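# Unplug the clipped cord from the power strip

## Task

Pull out the plug whose cord is held in the wire clip on the power strip, make sure the plug ends up away from that clip, and finish without either gripper holding any other loose object.

## Robot and tools

Robot: two arms, left_arm and right_arm, each with a parallel two-finger gripper and a wrist camera. Scene frame: origin at table-top height midway between the nominal bases, +x out over the table, +y toward left_arm, +z up. The arm names do not match image sides. Measured bases: left_arm at (+0.017, +0.352, +0.047) m, right_arm at (+0.010, -0.372, +0.017) m, each turned very slightly about z. A camera stand sits behind the arms.

Frames: each arm reports its hand pose (end_effector_position in metres, end_effector_quat_wxyz), velocities and targets in its own base frame. Fixed cameras and the table use the scene frame. Motion offsets are expressed along the axes of that arm's current Hand target. Gripper axes: fingers point along +z, they open and close along y. end_effector_position is the point between the pads, roughly 1 cm short of the fingertips.

Row layout (used by execute_actions and move): 14 numbers, each in [-1, 1], always all 14 even when one arm is idle: dx, dy, dz, rx, ry, rz, opening for left_arm, then the same seven for right_arm. dx..rz are an offset from the Hand target held when the action or move began, not a pose; 1.0 equals 0.6 m or 180 degrees; rx, ry, rz form one rotation vector. Sending the same offset again moves further. All zeros for an arm re-requests its current Hand target. opening is absolute: +1 fully open (0.094 m), -1 closed; a 0 is a real command (half open), so repeat the present value to leave a gripper alone.

execute_actions(actions, cameras): actions is a list of actions; each action is a list of up to 15 rows, one per 1/30 s step, and a short action repeats its last row to fill 15 steps. Every row in an action is measured from that action's starting Hand target. An empty actions list returns state plus all camera images. cameras: list of names, ["all"], or [] for none.

move(target, speed, blend, opening_speed, grip_force, blocking, cameras): straight-line path for each gripper toward the offset in target (one row, or up to 15 rows all measured from the same starting Hand targets). speed: m/s, 0.002 to 2.9, default 0.25 (rotation up to twice that in rad/s); one value or one per target. blend: corner rounding in m for a list, 0 means stop at each point. opening_speed: rate of the opening command per second on the -1..+1 scale, at least 0.2; use it to close gently. grip_force: newtons per pad, 10 to 50, one value or one per arm; it persists; lower values close slowly. blocking=false returns after about 0.5 s while motion continues. Paths do not avoid obstacles or the other arm, last at most 10 s, and lag or overshoot more when fast. Avoid paths passing near an arm's own base. The result adds a move: line, e.g. done, off_target, moving, held, fault, with limits such as paced (pose clipped) or held (steps withheld). done means within 10 mm and 2 degrees; neither done nor off_target says whether contact occurred.

wait(seconds 0 to 10, cameras): let time pass with commands held; a running move continues. stop(cameras): brake a running move. zoom_image(camera, region [x0, y0, x1, y1] in pixels, at most 504 by 504) magnifies the latest image of cam_head_left, cam_head_right, cam_high, cam_low, cam_left_wrist or cam_right_wrist. read_manual(section="licences") returns URDF licence text only. finished_scene(scene) ends the current scene irreversibly; the goal must stay true without the robot; make no further call in that reply.

Results: Hand target is the last commanded pose after clipping; the next offsets start from it. The gripper may rest a few cm off it because of friction and weight, which is not evidence of contact; resend the missing distance as an offset. Orientation commands are clipped to 40 degrees from the measured orientation per step. grip_measured is the measured finger opening on the command scale, reading slightly wide when empty and narrower than a hard part when squeezing; to release, command well above it. Joint torques include the arm's weight, carry per-unit offsets and noise; joints 1 to 3 wrap at ±28 N m. Joint velocities reading within noise means the arm is still. Tool commands shows present commands. execute_actions results list positions at some steps. Camera calibration (intrinsics, extrinsics, fisheye wrist lenses) is given per camera and may be off by a few mm or degrees.

Cautions: do not drop anything, release moving parts, strike fixed or heavy objects, or push hard; a target far beyond a contact presses harder, and faster moves hit harder. A blocked arm keeps pushing until commanded back past its gripper. Keep grippers, housings and wrist cameras apart; the clearance check does not guard those, and a press between arms can fail the task. Avoid strain on the wrist camera cables. Nothing may end up off the table. Arm stops and faults cost; motors heat when holding loads, stretched out, or straining (MOTOR HOT at 75 °C, folding fault at 90 °C). Loose objects may occasionally be nudged by an outside push.

Each tool is called after ">>>" as name(argument=value, ...), one argument or row to a line, values as JSON.

## Session

>>> execute_actions(
  actions=[],
)

Scene clock: 0.00 s.
left_arm: end_effector_position=(+0.3391, +0.1034, +0.1577) grip_measured=+1.000 end_effector_quat_wxyz=(+0.414, -0.371, +0.831, -0.002) | right_arm: end_effector_position=(+0.3548, -0.0111, +0.2097) grip_measured=+1.000 end_effector_quat_wxyz=(+0.534, +0.276, +0.799, -0.003)
Joint positions: left_arm=[0.218 1.177 0.78 -0.331 -0.149 -0.556 0.094] | right_arm=[0.205 1.072 0.717 -0.153 0.485 0.582 0.094]
Joint velocities: within noise
Joint torques (N m): no reading
Heat: left arm: 37 °C; right arm: 36 °C.
Hand target: left_arm +0.3426, +0.1051, +0.1689; +0.429, -0.370, +0.824, -0.002 | right_arm +0.3548, -0.0122, +0.2165; +0.540, +0.278, +0.794, -0.003
Tool commands: left_gripper/opening=+1.0 right_gripper/opening=+1.0

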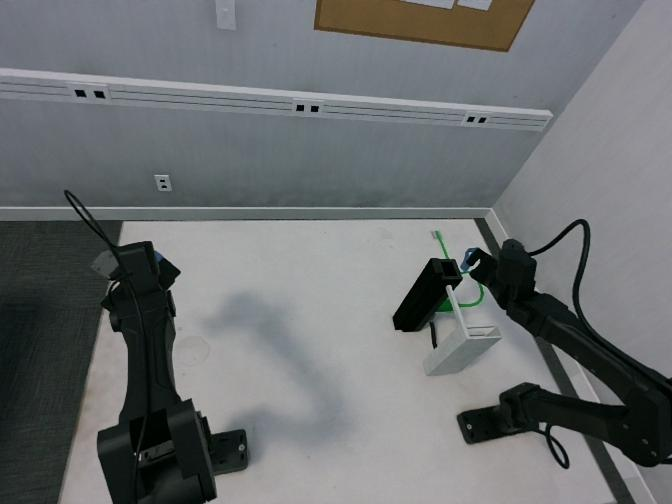

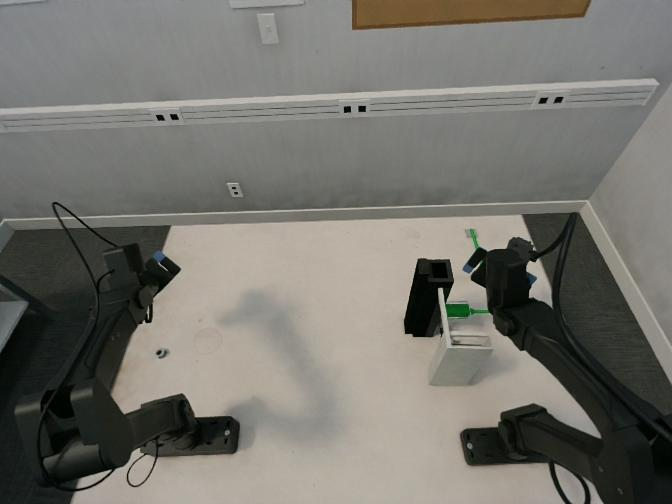

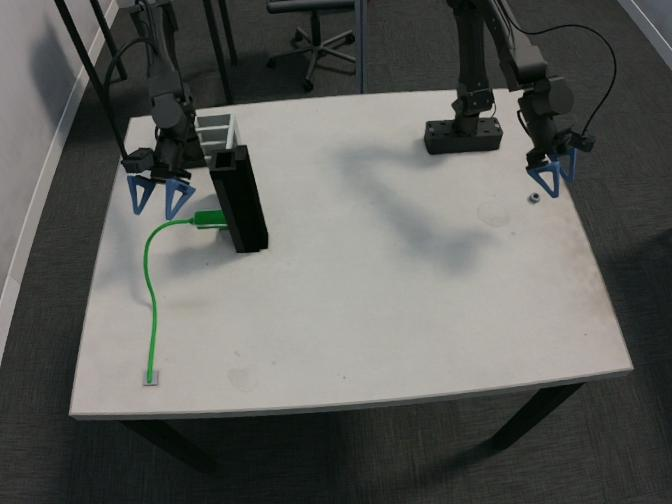

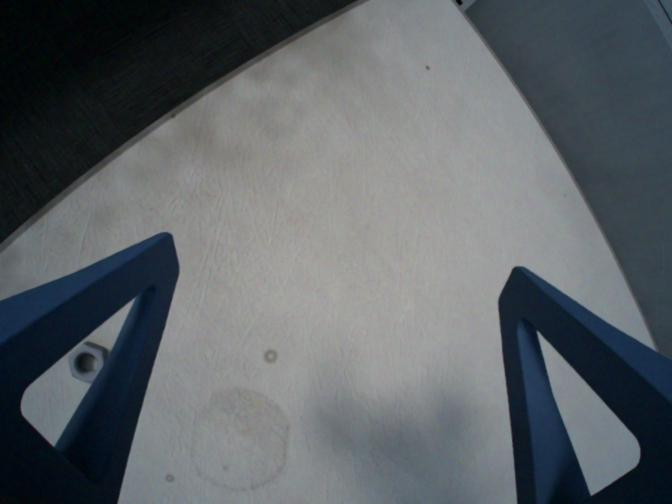

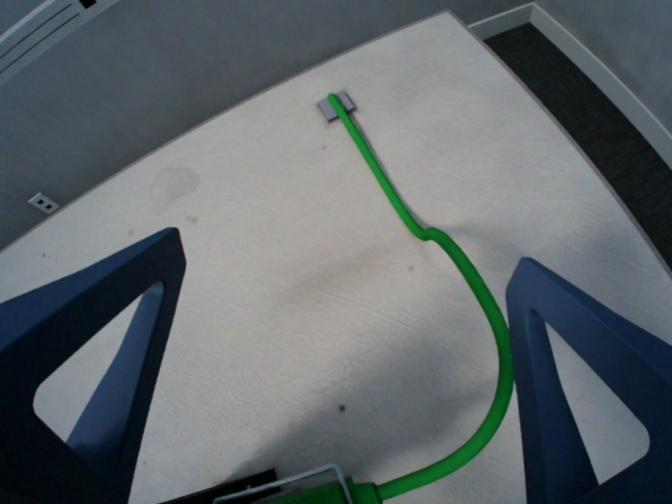

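>>> zoom_image(
  camera="cam_head_right",
  region=[380, 210, 560, 400],
)

>>> zoom_image(
  camera="cam_high",
  region=[100, 90, 300, 290],
)

>>> zoom_image(
  camera="cam_head_left",
  region=[380, 210, 560, 400],
)

>>> zoom_image(
  camera="cam_right_wrist",
  region=[130, 330, 460, 504],
)

Scaled by 2.653 from the camera's 672x504 image, which has a finer 960x720 frame.

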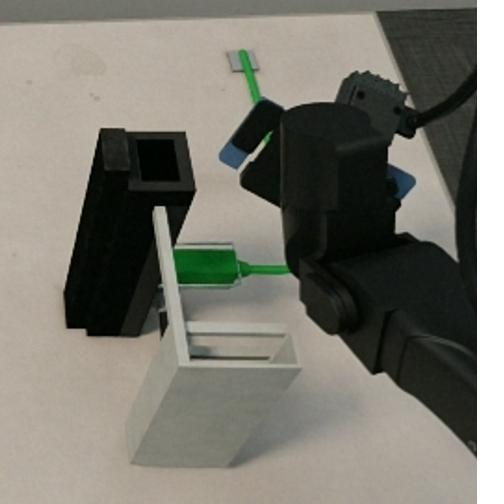

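Scaled by 2.520 from the camera's 672x504 image, which has a finer 960x720 frame.

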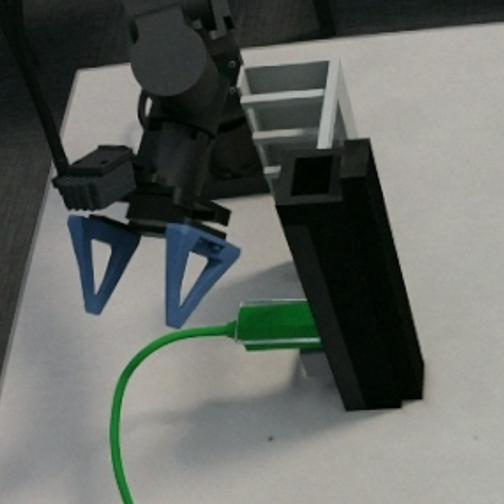

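Scaled by 2.653 from the camera's 672x504 image, which has a finer 960x720 frame.

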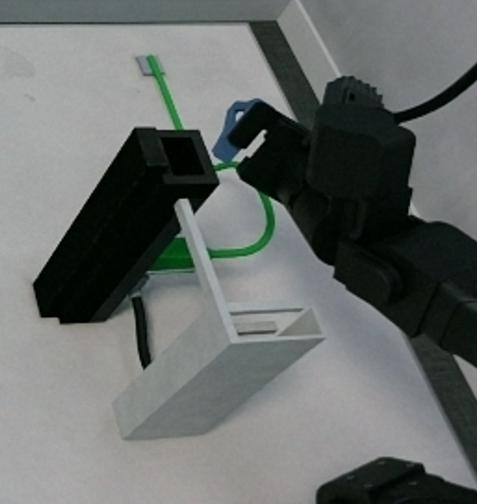

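Scaled by 1.527 from the camera's 672x504 image, which has a finer 960x720 frame.

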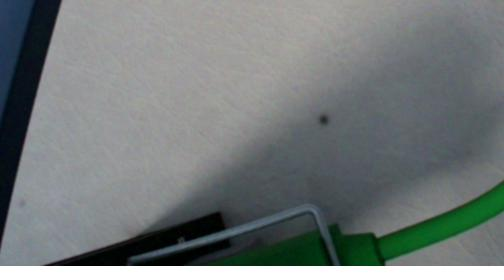

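>>> move(
  target=[0,0,0,0,0,0,1.0,-0.1268,0.0354,-0.1931,-0.0709,0.1269,-0.1661,1.0],
  speed=0.2,
  cameras=["all"],
)

Scene clock: 116.13 s.
left_arm: end_effector_position=(+0.3391, +0.1034, +0.1577) grip_measured=+1.000 end_effector_quat_wxyz=(+0.414, -0.371, +0.831, -0.002) | right_arm: end_effector_position=(+0.2851, +0.0085, +0.3283) grip_measured=+1.000 end_effector_quat_wxyz=(+0.375, +0.000, +0.927, -0.001)
Joint positions: left_arm=[0.218 1.177 0.78 -0.331 -0.149 -0.556 0.094] | right_arm=[0.05 1.136 1.536 -1.202 0.037 0.035 0.094]
Joint torques (N m): left_arm=[0.1 -3 7.56 1.42 -0.13 0.03] | right_arm=[-0.55 -2.02 9.8 1.62 -0.04 -0.11]
Heat: left arm: 40 °C; right arm: 39 °C.
Hand target: left_arm +0.3426, +0.1051, +0.1689; +0.429, -0.370, +0.824, -0.002 | right_arm +0.2850, +0.0076, +0.3364; +0.382, +0.000, +0.924, +0.000
Off the commanded pose: left_arm 0.012 m, 2 deg | right_arm 0.008 m, 1 deg.
move: off_target (left_arm)
camera_calibration:
cam_right_wrist: T_world_to_cam=[[0.0785095, -0.996649, 0.0229611, -0.0191217], [-0.994774, -0.0798283, -0.0636593, 0.313774], [0.0652789, -0.0178432, -0.997708, 0.411378], [0, 0, 0, 1]] pos_world=[0.286781, 0.0133307, 0.430849]

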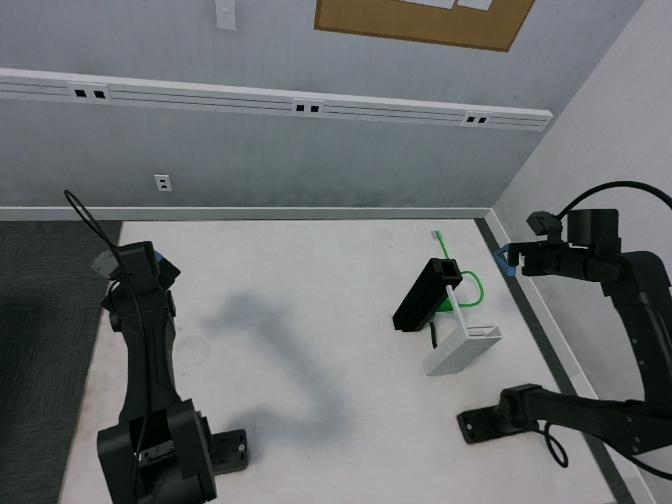

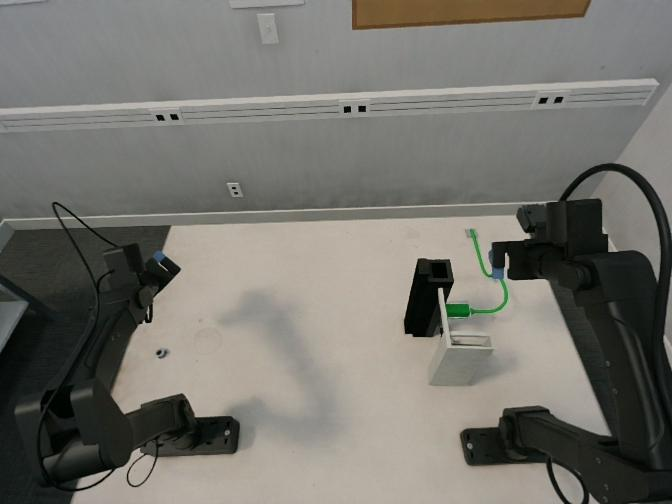

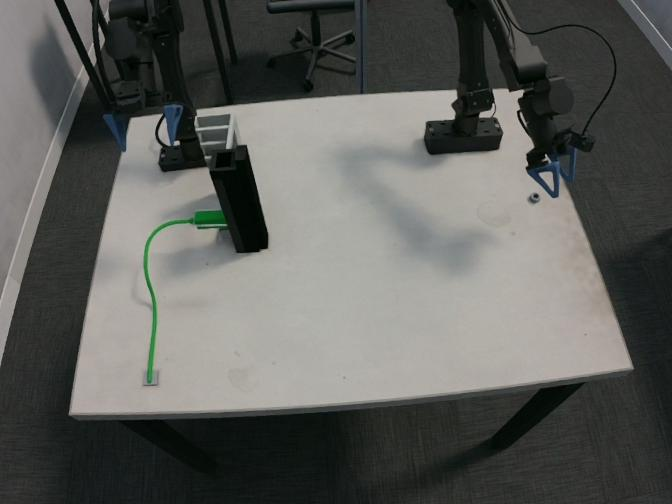

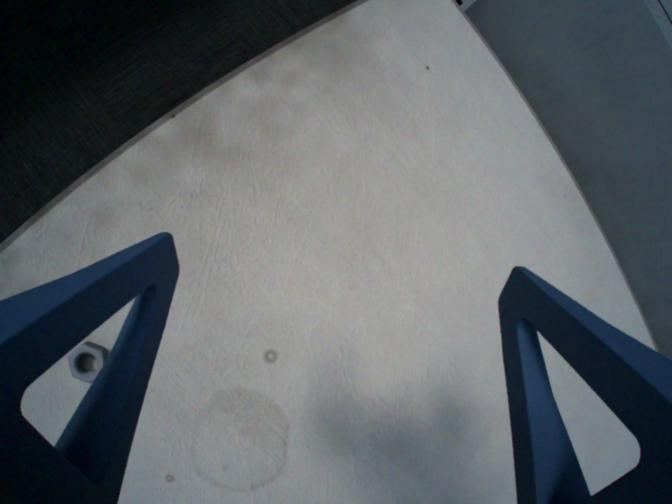

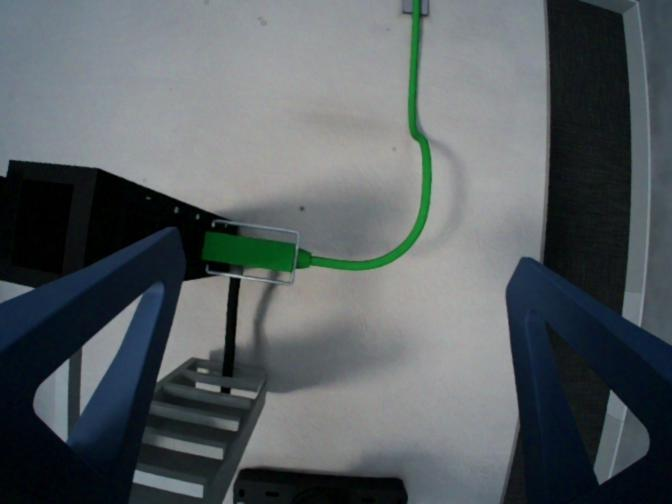

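>>> zoom_image(
  camera="cam_right_wrist",
  region=[0, 130, 336, 382],
)

>>> zoom_image(
  camera="cam_high",
  region=[120, 90, 300, 270],
)

>>> zoom_image(
  camera="cam_head_right",
  region=[390, 240, 520, 400],
)

Scaled by 1.500 from the camera's 672x504 image, which has a finer 960x720 frame.

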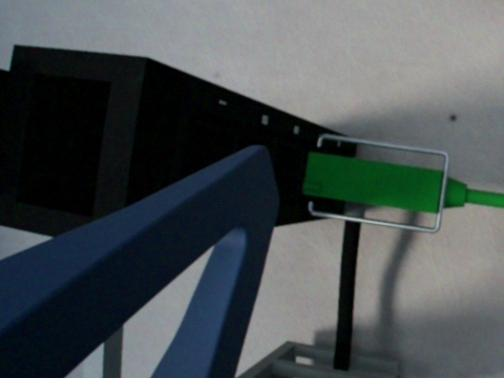

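Scaled by 2.800 from the camera's 672x504 image, which has a finer 960x720 frame.

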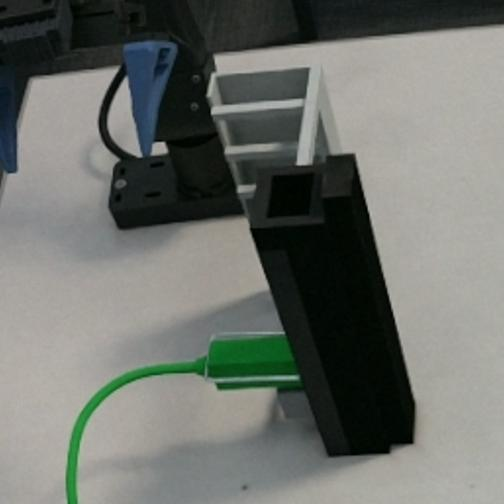

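Scaled by 3.150 from the camera's 672x504 image, which has a finer 960x720 frame.

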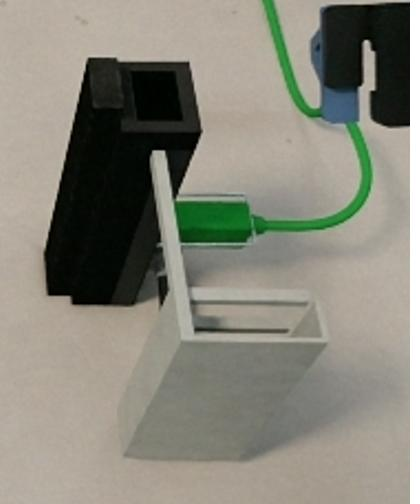

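>>> move(
  target=[0,0,0,0,0,0,1.0,0.0840,-0.0293,0.1195,0.1951,0.1951,0.4718,1.0],
  speed=0.3,
  cameras=["cam_head_right", "cam_high", "cam_right_wrist"],
)

Scene clock: 232.83 s.
left_arm: end_effector_position=(+0.3391, +0.1034, +0.1577) grip_measured=+1.000 end_effector_quat_wxyz=(+0.414, -0.371, +0.831, -0.002) | right_arm: end_effector_position=(+0.3030, -0.0072, +0.2556) grip_measured=+1.000 end_effector_quat_wxyz=(+0.094, +0.696, +0.706, +0.089)
Joint positions: left_arm=[0.218 1.177 0.78 -0.331 -0.149 -0.556 0.094] | right_arm=[-0.028 1.551 1.785 -1.546 -0.001 1.529 0.094]
Joint torques (N m): left_arm=[0.06 -3 7.54 1.41 -0.14 0.01] | right_arm=[-0.66 -5.35 5.96 0.74 0.04 -0.02]
Heat: left arm: 41 °C; right arm: 40 °C.
Hand target: left_arm +0.3426, +0.1051, +0.1689; +0.429, -0.370, +0.824, -0.002 | right_arm +0.3000, -0.0099, +0.2499; +0.000, +0.707, +0.707, +0.000
Off the commanded pose: left_arm 0.012 m, 2 deg | right_arm 0.007 m, 15 deg.
joint sent to its limit (right arm) — joint 4 (wrist pitch), lower limit. The joint targets are off in orientation, not in position.
move: off_target (left_arm, right_arm)
camera_calibration:
cam_right_wrist: T_world_to_cam=[[-0.952065, -0.0865152, -0.293406, 0.36516], [-0.252966, 0.761967, 0.596166, -0.0616543], [0.171988, 0.64181, -0.747328, 0.245775], [0, 0, 0, 1]] pos_world=[0.289789, -0.0791706, 0.327571]
Images, in order (width x height): cam_head_right 672x504, cam_high 672x504, cam_right_wrist 672x504.

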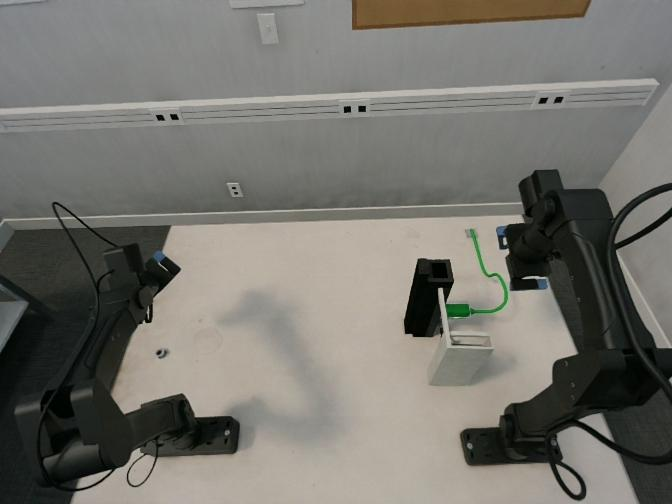

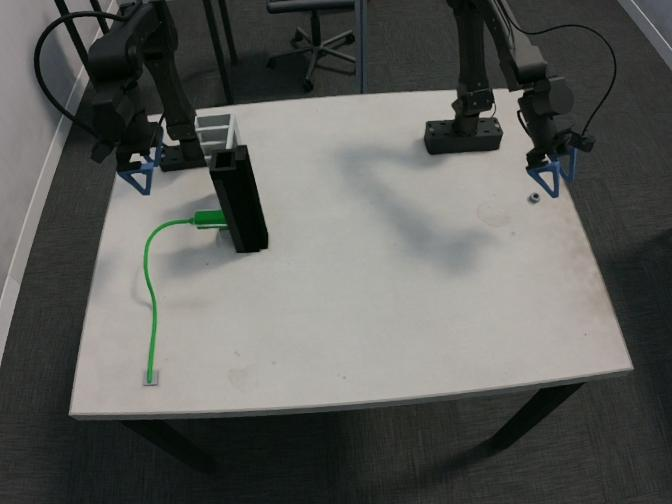

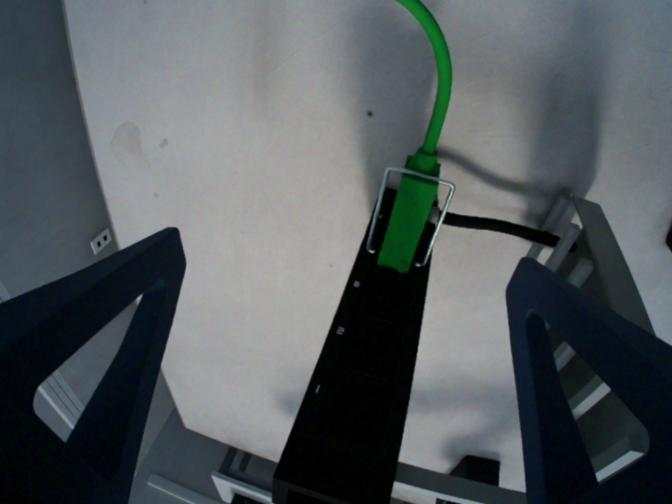

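>>> zoom_image(
  camera="cam_right_wrist",
  region=[330, 130, 490, 290],
)

>>> zoom_image(
  camera="cam_right_wrist",
  region=[250, 120, 672, 504],
)

Scaled by 3.150 from the camera's 672x504 image, which has a finer 960x720 frame.

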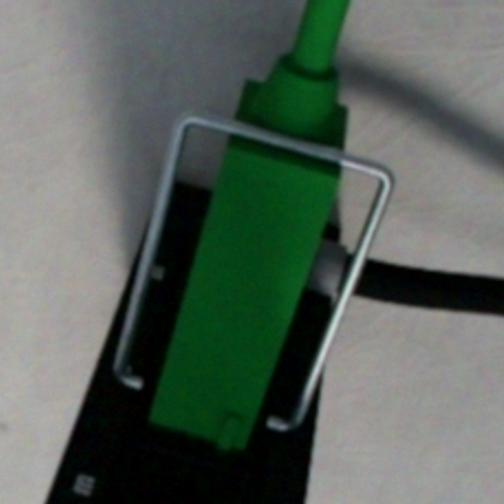

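Scaled by 1.194 from the camera's 672x504 image, which has a finer 960x720 frame.

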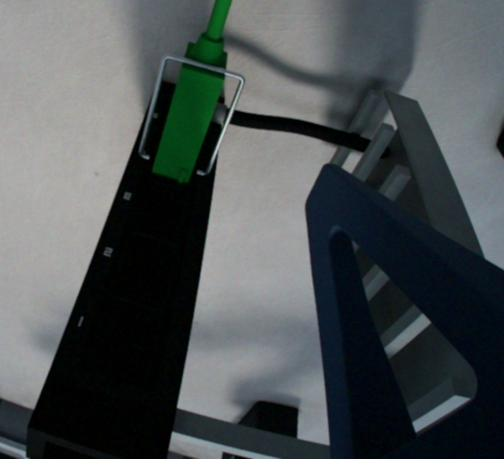

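>>> move(
  target=[0,0,0,0,0,0,1.0,0.0165,-0.0083,0.1832,0,0,0,1.0],
  speed=0.2,
  cameras=["cam_right_wrist"],
)

Scene clock: 410.10 s.
left_arm: end_effector_position=(+0.3391, +0.1034, +0.1577) grip_measured=+1.000 end_effector_quat_wxyz=(+0.414, -0.371, +0.831, -0.002) | right_arm: end_effector_position=(+0.2953, -0.0011, +0.1420) grip_measured=+1.000 end_effector_quat_wxyz=(+0.000, +0.707, +0.708, +0.003)
Joint positions: left_arm=[0.218 1.177 0.78 -0.331 -0.149 -0.556 0.094] | right_arm=[-0.01 1.657 1.46 -1.37 -0.004 1.56 0.094]
Joint torques (N m): left_arm=[0.06 -3.03 7.53 1.44 -0.14 0.02] | right_arm=[0.49 -7.23 6.74 0.39 0.05 0.02]
Heat: left arm: 42 °C; right arm: 39 °C.
Hand target: left_arm +0.3426, +0.1051, +0.1689; +0.429, -0.370, +0.824, -0.002 | right_arm +0.2950, +0.0000, +0.1401; +0.000, +0.707, +0.707, +0.000
Off the commanded pose: left_arm 0.012 m, 2 deg | right_arm 0.002 m, 0 deg.
move: off_target (left_arm)
camera_calibration:
cam_right_wrist: T_world_to_cam=[[-0.996353, -0.0730524, -0.0440905, 0.302677], [-0.0841736, 0.756841, 0.648156, -0.0577103], [-0.0139799, 0.649504, -0.76023, 0.215043], [0, 0, 0, 1]] pos_world=[0.299721, -0.0738825, 0.214233]
Images, in order (width x height): cam_right_wrist 672x504.

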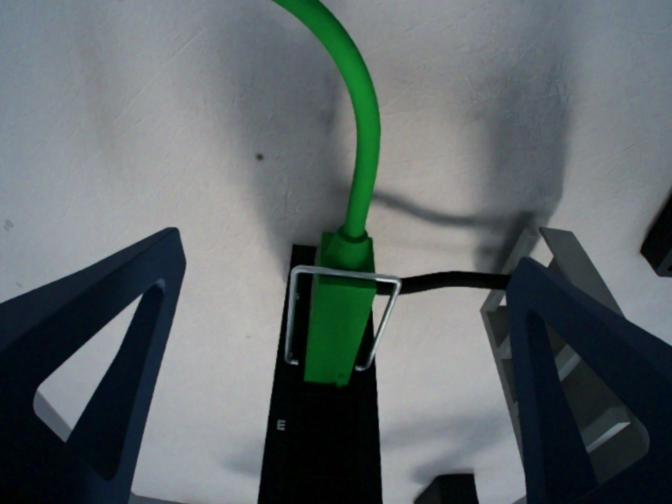

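>>> zoom_image(
  camera="cam_right_wrist",
  region=[270, 210, 430, 400],
)

Scaled by 2.653 from the camera's 672x504 image, which has a finer 960x720 frame.

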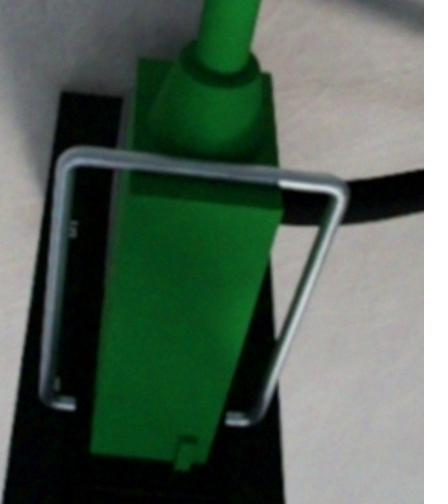

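>>> zoom_image(
  camera="cam_right_wrist",
  region=[130, 200, 230, 300],
)

>>> zoom_image(
  camera="cam_right_wrist",
  region=[470, 220, 570, 320],
)

Scaled by 5.040 from the camera's 672x504 image, which has a finer 960x720 frame.

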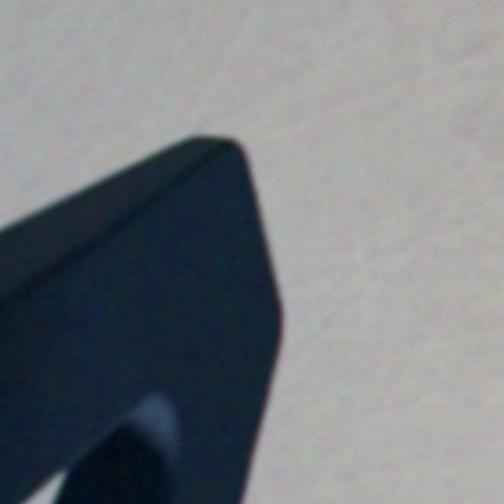

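Scaled by 5.040 from the camera's 672x504 image, which has a finer 960x720 frame.

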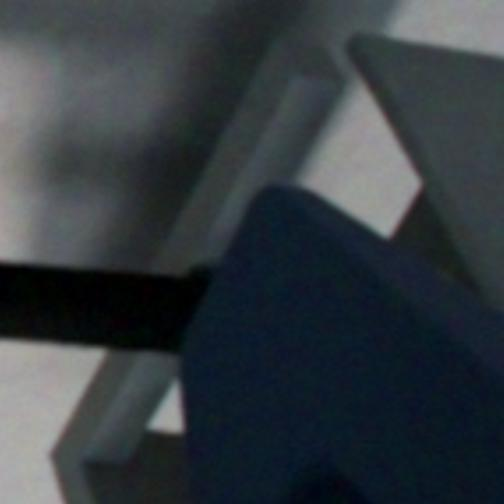

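>>> move(
  target=[0,0,0,0,0,0,1.0,0.0833,-0.0008,-0.0083,0,0,0.0108,0.45],
  speed=0.15,
  cameras=["cam_right_wrist", "cam_head_right", "cam_high"],
)

Scene clock: 728.00 s.
left_arm: end_effector_position=(+0.3391, +0.1034, +0.1577) grip_measured=+1.000 end_effector_quat_wxyz=(+0.414, -0.371, +0.831, -0.002) | right_arm: end_effector_position=(+0.2911, +0.0503, +0.1420) grip_measured=+0.452 end_effector_quat_wxyz=(-0.002, +0.717, +0.697, +0.004)
Joint positions: left_arm=[0.218 1.177 0.78 -0.331 -0.149 -0.556 0.094] | right_arm=[0.162 1.657 1.46 -1.37 -0.009 1.761 0.068]
Joint torques (N m): left_arm=[0.06 -3.06 7.53 1.42 -0.14 0.02] | right_arm=[0.14 -6.13 10.19 0.2 0.08 0.02]
Heat: left arm: 43 °C; right arm: 39 °C.
Hand target: left_arm +0.3426, +0.1051, +0.1689; +0.429, -0.370, +0.824, -0.002 | right_arm +0.2945, +0.0499, +0.1451; +0.000, +0.719, +0.695, +0.000
Off the commanded pose: left_arm 0.012 m, 2 deg | right_arm 0.005 m, 1 deg.
move: off_target (left_arm)
camera_calibration:
cam_right_wrist: T_world_to_cam=[[-0.998122, -0.0435239, -0.0431131, 0.301152], [-0.061119, 0.755571, 0.652209, -0.104226], [0.00418834, 0.653619, -0.756812, 0.175691], [0, 0, 0, 1]] pos_world=[0.29348, -0.0229774, 0.213925]
Images, in order (width x height): cam_head_right 672x504, cam_high 672x504, cam_right_wrist 672x504.

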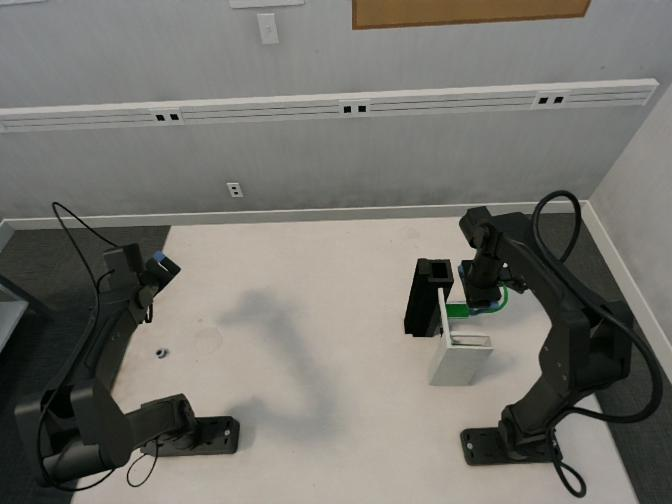

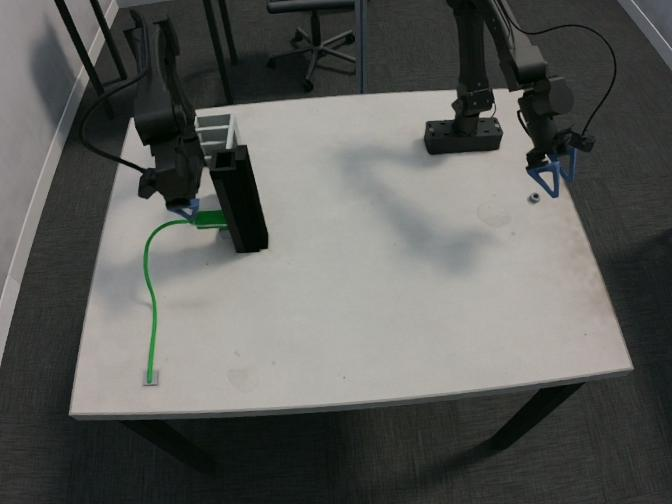

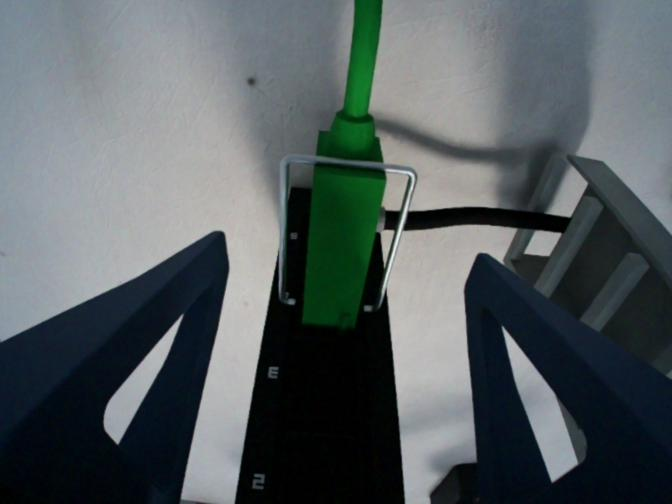

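>>> move(
  target=[0,0,0,0,0,0,1.0, 0.0083,0.0058,0.0867,0,0,0,0.452],
  speed=0.08,
  grip_force=15,
  cameras=["cam_right_wrist"],
)

Scene clock: 770.53 s.
left_arm: end_effector_position=(+0.3391, +0.1034, +0.1577) grip_measured=+1.000 end_effector_quat_wxyz=(+0.414, -0.371, +0.831, -0.002) | right_arm: end_effector_position=(+0.3005, +0.0548, +0.0984) grip_measured=+0.452 end_effector_quat_wxyz=(+0.001, +0.718, +0.696, +0.010)
Joint positions: left_arm=[0.218 1.177 0.78 -0.331 -0.149 -0.556 0.094] | right_arm=[0.172 1.689 1.322 -1.187 -0.009 1.775 0.068]
Joint torques (N m): left_arm=[0.05 -3.04 7.53 1.43 -0.12 0.01] | right_arm=[0.53 -6.86 6.34 0.43 0.08 0.02]
Heat: left arm: 43 °C; right arm: 42 °C.
Hand target: left_arm +0.3426, +0.1051, +0.1689; +0.429, -0.370, +0.824, -0.002 | right_arm +0.2981, +0.0549, +0.0930; +0.000, +0.719, +0.695, +0.000
Off the commanded pose: left_arm 0.012 m, 2 deg | right_arm 0.006 m, 1 deg.
grip_force (N): 15, 15
move: off_target (left_arm)
camera_calibration:
cam_right_wrist: T_world_to_cam=[[-0.997639, -0.0388255, -0.0566471, 0.309858], [-0.0664428, 0.75429, 0.653171, -0.0771226], [0.0173687, 0.655392, -0.755089, 0.135465], [0, 0, 0, 1]] pos_world=[0.301649, -0.0185793, 0.170215]
Images, in order (width x height): cam_right_wrist 672x504.

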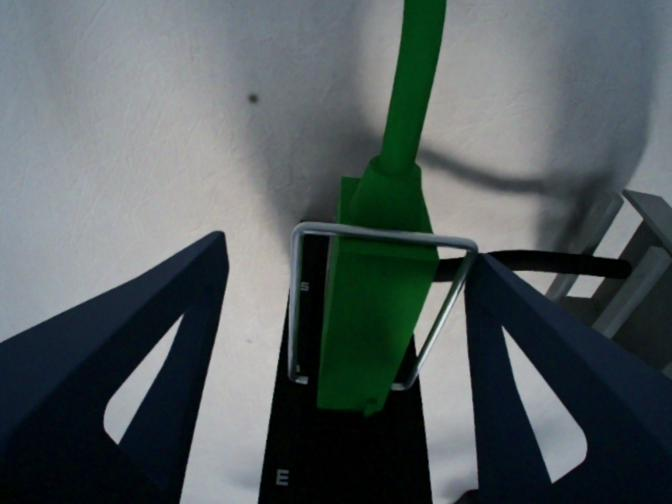

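>>> move(
  target=[0,0,0,0,0,0,1.0, 0,-0.0133,0,0,0,0,0.452],
  speed=0.06,
  cameras=["cam_right_wrist"],
)

Scene clock: 778.97 s.
left_arm: end_effector_position=(+0.3391, +0.1034, +0.1577) grip_measured=+1.000 end_effector_quat_wxyz=(+0.414, -0.371, +0.831, -0.002) | right_arm: end_effector_position=(+0.2926, +0.0546, +0.0908) grip_measured=+0.452 end_effector_quat_wxyz=(-0.006, +0.719, +0.695, -0.001)
Joint positions: left_arm=[0.218 1.177 0.78 -0.331 -0.149 -0.556 0.094] | right_arm=[0.176 1.689 1.291 -1.183 -0.009 1.78 0.068]
Joint torques (N m): left_arm=[0.08 -3.07 7.53 1.42 -0.13 0.01] | right_arm=[0.64 -9.11 6.06 0.36 0.07 0.02]
Heat: left arm: 43 °C; right arm: 40 °C.
Hand target: left_arm +0.3426, +0.1051, +0.1689; +0.429, -0.370, +0.824, -0.002 | right_arm +0.2902, +0.0551, +0.0931; +0.000, +0.719, +0.695, +0.000
Off the commanded pose: left_arm 0.012 m, 2 deg | right_arm 0.003 m, 1 deg.
grip_force (N): 15, 15
move: off_target (left_arm)
camera_calibration:
cam_right_wrist: T_world_to_cam=[[-0.998842, -0.037512, -0.03014, 0.299368], [-0.0480938, 0.757408, 0.651168, -0.0778324], [-0.00159837, 0.651864, -0.758335, 0.135996], [0, 0, 0, 1]] pos_world=[0.295495, -0.01847, 0.162835]
Images, in order (width x height): cam_right_wrist 672x504.

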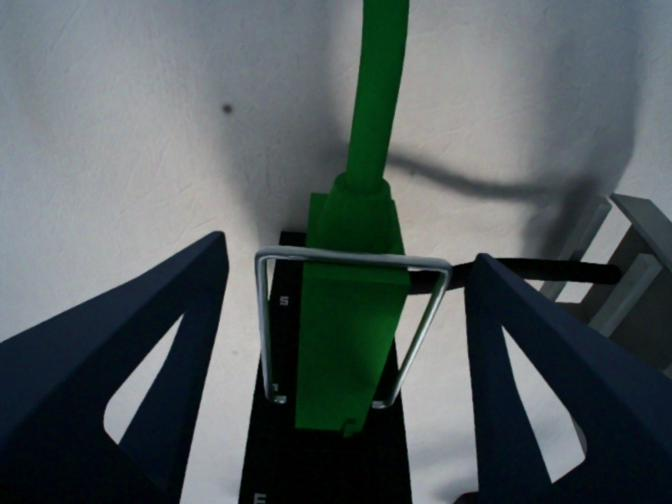

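>>> move(
  target=[
    [0,0,0,0,0,0,1.0, 0,-0.0042,0,0,0,0,0.452],
    [0,0,0,0,0,0,1.0, 0,-0.0042,0,0,0,0,-0.06],
  ],
  speed=0.06,
  opening_speed=0.4,
  cameras=["cam_right_wrist"],
)

Scene clock: 804.03 s.
left_arm: end_effector_position=(+0.3391, +0.1034, +0.1577) grip_measured=+1.000 end_effector_quat_wxyz=(+0.414, -0.371, +0.831, -0.002) | right_arm: end_effector_position=(+0.2920, +0.0545, +0.0883) grip_measured=+0.015 end_effector_quat_wxyz=(-0.006, +0.720, +0.694, -0.002)
Joint positions: left_arm=[0.218 1.177 0.78 -0.331 -0.149 -0.556 0.094] | right_arm=[0.176 1.689 1.281 -1.174 -0.009 1.785 0.048]
Joint torques (N m): left_arm=[0.06 -3.04 7.58 1.43 -0.13 0.01] | right_arm=[0.76 -9.91 6.02 0.28 0.08 0]
Heat: left arm: 43 °C; right arm: 39 °C.
Hand target: left_arm +0.3426, +0.1051, +0.1689; +0.429, -0.370, +0.824, -0.002 | right_arm +0.2877, +0.0552, +0.0931; +0.000, +0.719, +0.695, +0.000
Off the commanded pose: left_arm 0.012 m, 2 deg | right_arm 0.006 m, 1 deg.
grip_force (N): 15, 15
move: off_target (left_arm)
camera_calibration:
cam_right_wrist: T_world_to_cam=[[-0.999015, -0.0332907, -0.0293306, 0.298484], [-0.044365, 0.757717, 0.651073, -0.0772476], [0.000549634, 0.651733, -0.758448, 0.133546], [0, 0, 0, 1]] pos_world=[0.29469, -0.0185676, 0.160336]
Images, in order (width x height): cam_right_wrist 672x504.

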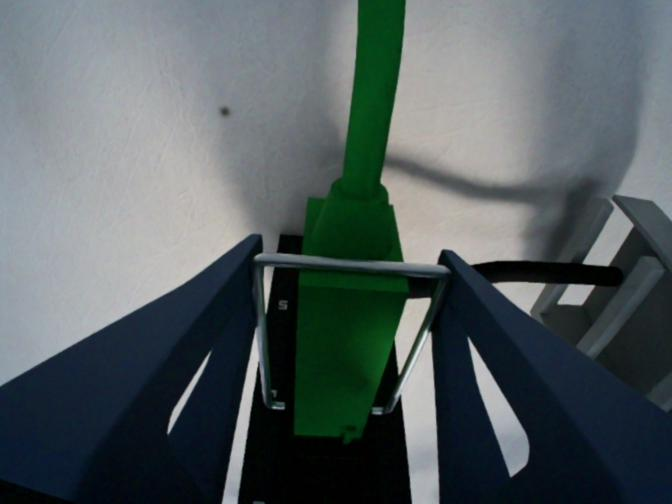

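>>> move(
  target=[0,0,0,0,0,0,1.0, 0.0062,0,-0.0353,0,0,0,-0.06],
  speed=0.05,
  cameras=["cam_right_wrist"],
)

Scene clock: 815.40 s.
left_arm: end_effector_position=(+0.3391, +0.1034, +0.1577) grip_measured=+1.000 end_effector_quat_wxyz=(+0.414, -0.371, +0.831, -0.002) | right_arm: end_effector_position=(+0.2910, +0.0554, +0.0940) grip_measured=+0.014 end_effector_quat_wxyz=(-0.004, +0.722, +0.692, -0.008)
Joint positions: left_arm=[0.218 1.177 0.78 -0.331 -0.149 -0.556 0.094] | right_arm=[0.186 1.689 1.304 -1.203 0.002 1.798 0.048]
Joint torques (N m): left_arm=[0.12 -3.08 7.56 1.43 -0.14 0.01] | right_arm=[0.92 -10.52 10.99 -0.25 -0.02 -0.02]
Heat: left arm: 43 °C; right arm: 39 °C.
Hand target: left_arm +0.3426, +0.1051, +0.1689; +0.429, -0.370, +0.824, -0.002 | right_arm +0.2878, +0.0588, +0.1142; +0.000, +0.719, +0.695, +0.000
Off the commanded pose: left_arm 0.012 m, 2 deg | right_arm 0.021 m, 1 deg.
grip_force (N): 15, 15
move: off_target (left_arm, right_arm)
camera_calibration:
cam_right_wrist: T_world_to_cam=[[-0.999263, -0.0299317, -0.0240351, 0.297086], [-0.0383783, 0.765339, 0.642482, -0.0830989], [-0.000835592, 0.642931, -0.765924, 0.13895], [0, 0, 0, 1]] pos_world=[0.293794, -0.0168444, 0.166955]
Images, in order (width x height): cam_right_wrist 672x504.

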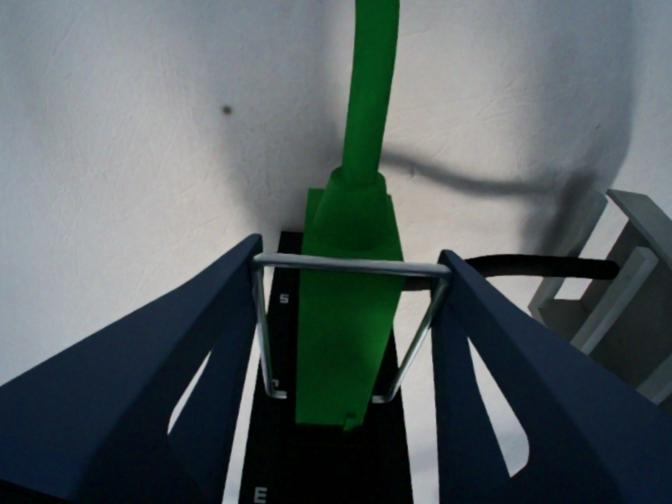

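>>> zoom_image(
  camera="cam_right_wrist",
  region=[220, 150, 480, 440],
)

Scaled by 1.738 from the camera's 672x504 image, which has a finer 960x720 frame.

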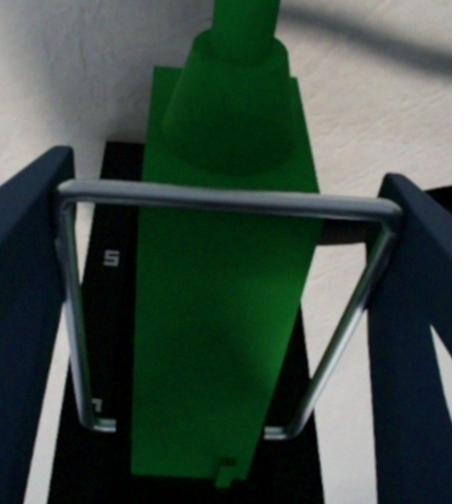

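>>> move(
  target=[0,0,0,0,0,0,1.0, 0.003,0,-0.02,0,0,0,-0.06],
  speed=0.05,
  cameras=["cam_right_wrist"],
)

Scene clock: 841.73 s.
left_arm: end_effector_position=(+0.3391, +0.1034, +0.1577) grip_measured=+1.000 end_effector_quat_wxyz=(+0.414, -0.371, +0.831, -0.002) | right_arm: end_effector_position=(+0.2911, +0.0586, +0.1082) grip_measured=+0.014 end_effector_quat_wxyz=(-0.006, +0.725, +0.689, -0.009)
Joint positions: left_arm=[0.218 1.177 0.78 -0.331 -0.149 -0.556 0.094] | right_arm=[0.195 1.689 1.361 -1.264 0 1.816 0.048]
Joint torques (N m): left_arm=[0.06 -3.08 7.53 1.43 -0.14 0.01] | right_arm=[0.66 -10.56 10.24 -0.14 0.01 -0.12]
Heat: left arm: 43 °C; right arm: 41 °C.
Hand target: left_arm +0.3426, +0.1051, +0.1689; +0.429, -0.370, +0.824, -0.002 | right_arm +0.2878, +0.0606, +0.1262; +0.000, +0.719, +0.695, +0.000
Off the commanded pose: left_arm 0.012 m, 2 deg | right_arm 0.018 m, 2 deg.
grip_force (N): 15, 15
move: off_target (left_arm, right_arm)
camera_calibration:
cam_right_wrist: T_world_to_cam=[[-0.999568, -0.0214734, -0.0200643, 0.296698], [-0.0293482, 0.765102, 0.643241, -0.0972713], [0.00153867, 0.643552, -0.765401, 0.146896], [0, 0, 0, 1]] pos_world=[0.293489, -0.0137416, 0.180956]
Images, in order (width x height): cam_right_wrist 672x504.

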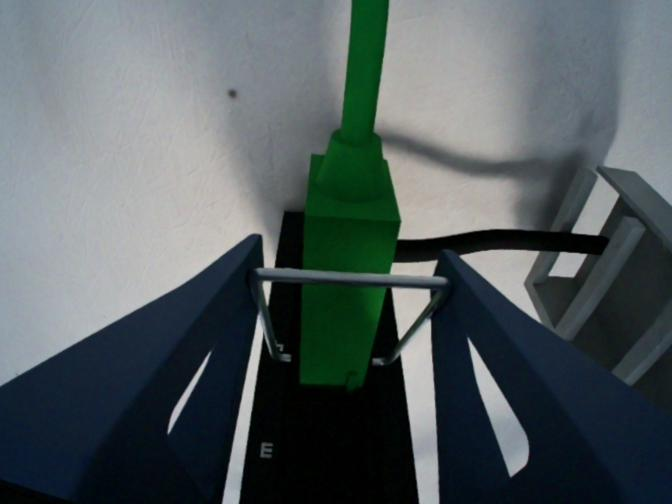

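>>> move(
  target=[0,0,0,0,0,0,1.0, 0.030,0,-0.05,0,0,0,-0.06],
  speed=0.06,
  cameras=["cam_right_wrist"],
)

Scene clock: 859.70 s.
left_arm: end_effector_position=(+0.3391, +0.1034, +0.1577) grip_measured=+1.000 end_effector_quat_wxyz=(+0.414, -0.371, +0.831, -0.002) | right_arm: end_effector_position=(+0.2925, +0.0832, +0.1410) grip_measured=+0.013 end_effector_quat_wxyz=(-0.008, +0.725, +0.689, +0.007)
Joint positions: left_arm=[0.218 1.177 0.78 -0.331 -0.149 -0.556 0.094] | right_arm=[0.261 1.689 1.491 -1.369 -0.021 1.883 0.048]
Joint torques (N m): left_arm=[0.09 -3.11 7.51 1.42 -0.15 0.01] | right_arm=[0.16 -8.75 11.63 -0.26 0.18 -0.19]
Heat: left arm: 43 °C; right arm: 41 °C.
Hand target: left_arm +0.3426, +0.1051, +0.1689; +0.429, -0.370, +0.824, -0.002 | right_arm +0.2884, +0.0787, +0.1562; +0.000, +0.719, +0.695, +0.000
Off the commanded pose: left_arm 0.012 m, 2 deg | right_arm 0.016 m, 2 deg.
grip_force (N): 15, 15
move: off_target (left_arm, right_arm)
camera_calibration:
cam_right_wrist: T_world_to_cam=[[-0.998988, -0.0201812, -0.0401842, 0.301857], [-0.0417444, 0.748427, 0.661902, -0.134823], [0.016717, 0.66291, -0.748513, 0.147811], [0, 0, 0, 1]] pos_world=[0.293452, 0.00901181, 0.212008]
Images, in order (width x height): cam_right_wrist 672x504.

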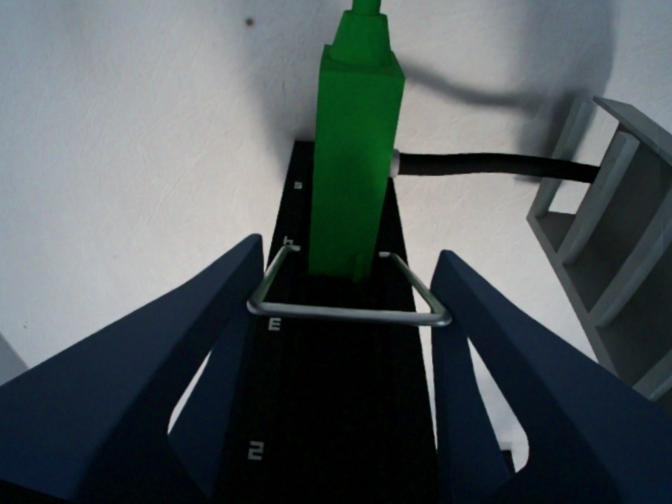

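>>> move(
  target=[0,0,0,0,0,0,1.0, 0.006,0,0.022,0,0,0,0.2],
  speed=0.05,
  opening_speed=0.4,
  cameras=["cam_right_wrist"],
)

Scene clock: 869.77 s.
left_arm: end_effector_position=(+0.3391, +0.1034, +0.1577) grip_measured=+1.000 end_effector_quat_wxyz=(+0.414, -0.371, +0.831, -0.002) | right_arm: end_effector_position=(+0.2919, +0.0841, +0.1410) grip_measured=+0.198 end_effector_quat_wxyz=(-0.007, +0.722, +0.692, +0.006)
Joint positions: left_arm=[0.218 1.177 0.78 -0.331 -0.149 -0.556 0.094] | right_arm=[0.267 1.689 1.491 -1.37 -0.018 1.88 0.056]
Joint torques (N m): left_arm=[0.08 -3.08 7.51 1.42 -0.13 0.01] | right_arm=[0.58 -8.47 6.87 0.25 0.16 -0.07]
Heat: left arm: 43 °C; right arm: 41 °C.
Hand target: left_arm +0.3426, +0.1051, +0.1689; +0.429, -0.370, +0.824, -0.002 | right_arm +0.2885, +0.0822, +0.1430; +0.000, +0.719, +0.695, +0.000
Off the commanded pose: left_arm 0.012 m, 2 deg | right_arm 0.004 m, 1 deg.
grip_force (N): 15, 15
move: off_target (left_arm)
camera_calibration:
cam_right_wrist: T_world_to_cam=[[-0.998802, -0.0283118, -0.0399189, 0.301977], [-0.0476177, 0.750502, 0.659151, -0.133634], [0.0112974, 0.660262, -0.750951, 0.149377], [0, 0, 0, 1]] pos_world=[0.293565, 0.0102142, 0.212314]
Images, in order (width x height): cam_right_wrist 672x504.

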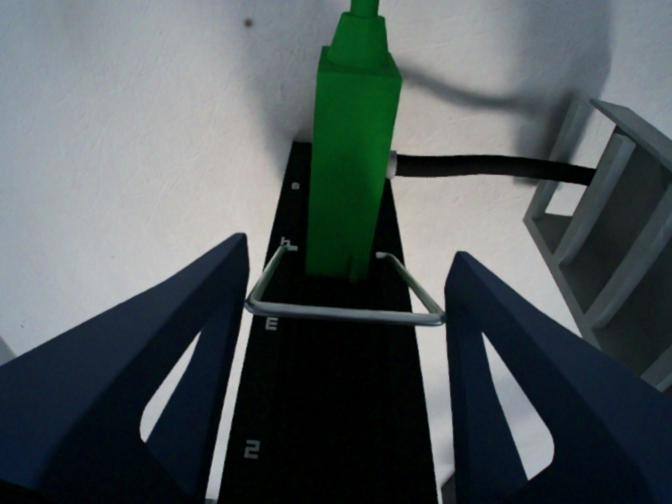

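>>> move(
  target=[
    [0,0,0,0,0,0,1.0, -0.0787,0,0.0133,0,0.139,0,0.45],
    [0,0,0,0,0,0,1.0, -0.0537,0.0008,0.0933,0,0.139,0,0.45],
  ],
  speed=0.12,
  blend=[0.015,0],
  cameras=["cam_right_wrist","cam_head_right"],
)

Scene clock: 921.40 s.
left_arm: end_effector_position=(+0.3391, +0.1034, +0.1577) grip_measured=+1.000 end_effector_quat_wxyz=(+0.414, -0.371, +0.831, -0.002) | right_arm: end_effector_position=(+0.2899, +0.0470, +0.0912) grip_measured=+0.448 end_effector_quat_wxyz=(-0.142, +0.701, +0.681, +0.158)
Joint positions: left_arm=[0.218 1.177 0.78 -0.331 -0.149 -0.556 0.094] | right_arm=[-0.1 1.652 1.187 -1.121 -0.428 1.495 0.068]
Joint torques (N m): left_arm=[0.08 -3.07 7.5 1.44 -0.13 0.02] | right_arm=[0.39 -6.42 6.19 0.36 -0.32 0.02]
Heat: left arm: 43 °C; right arm: 38 °C.
Hand target: left_arm +0.3426, +0.1051, +0.1689; +0.429, -0.370, +0.824, -0.002 | right_arm +0.2879, +0.0500, +0.0871; -0.151, +0.702, +0.679, +0.156
Off the commanded pose: left_arm 0.012 m, 2 deg | right_arm 0.005 m, 1 deg.
grip_force (N): 15, 15
move: off_target (left_arm)
camera_calibration:
cam_right_wrist: T_world_to_cam=[[-0.996441, -0.0165696, -0.0826426, 0.299509], [-0.0818079, 0.426187, 0.900928, -0.0699336], [0.0202932, 0.904483, -0.426026, 0.0927111], [0, 0, 0, 1]] pos_world=[0.290841, -0.0490881, 0.127255]
Images, in order (width x height): cam_head_right 672x504, cam_right_wrist 672x504.

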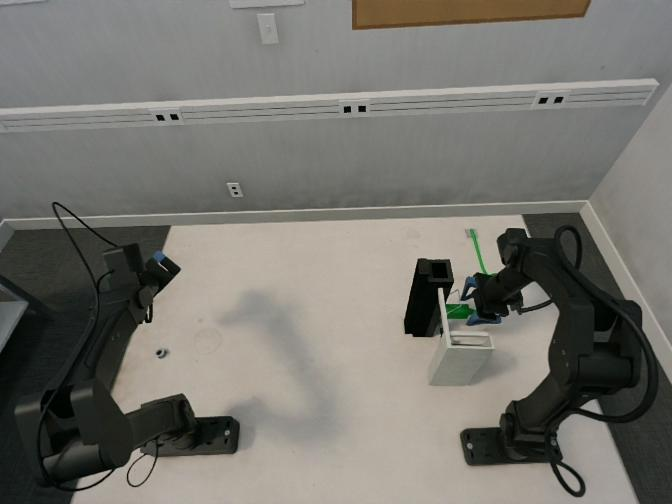

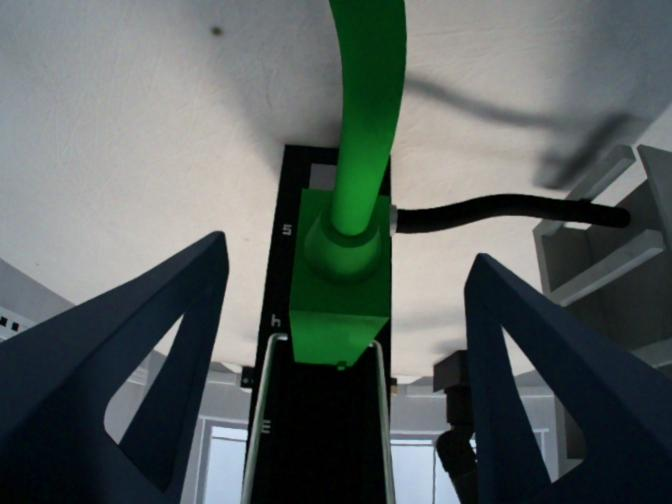

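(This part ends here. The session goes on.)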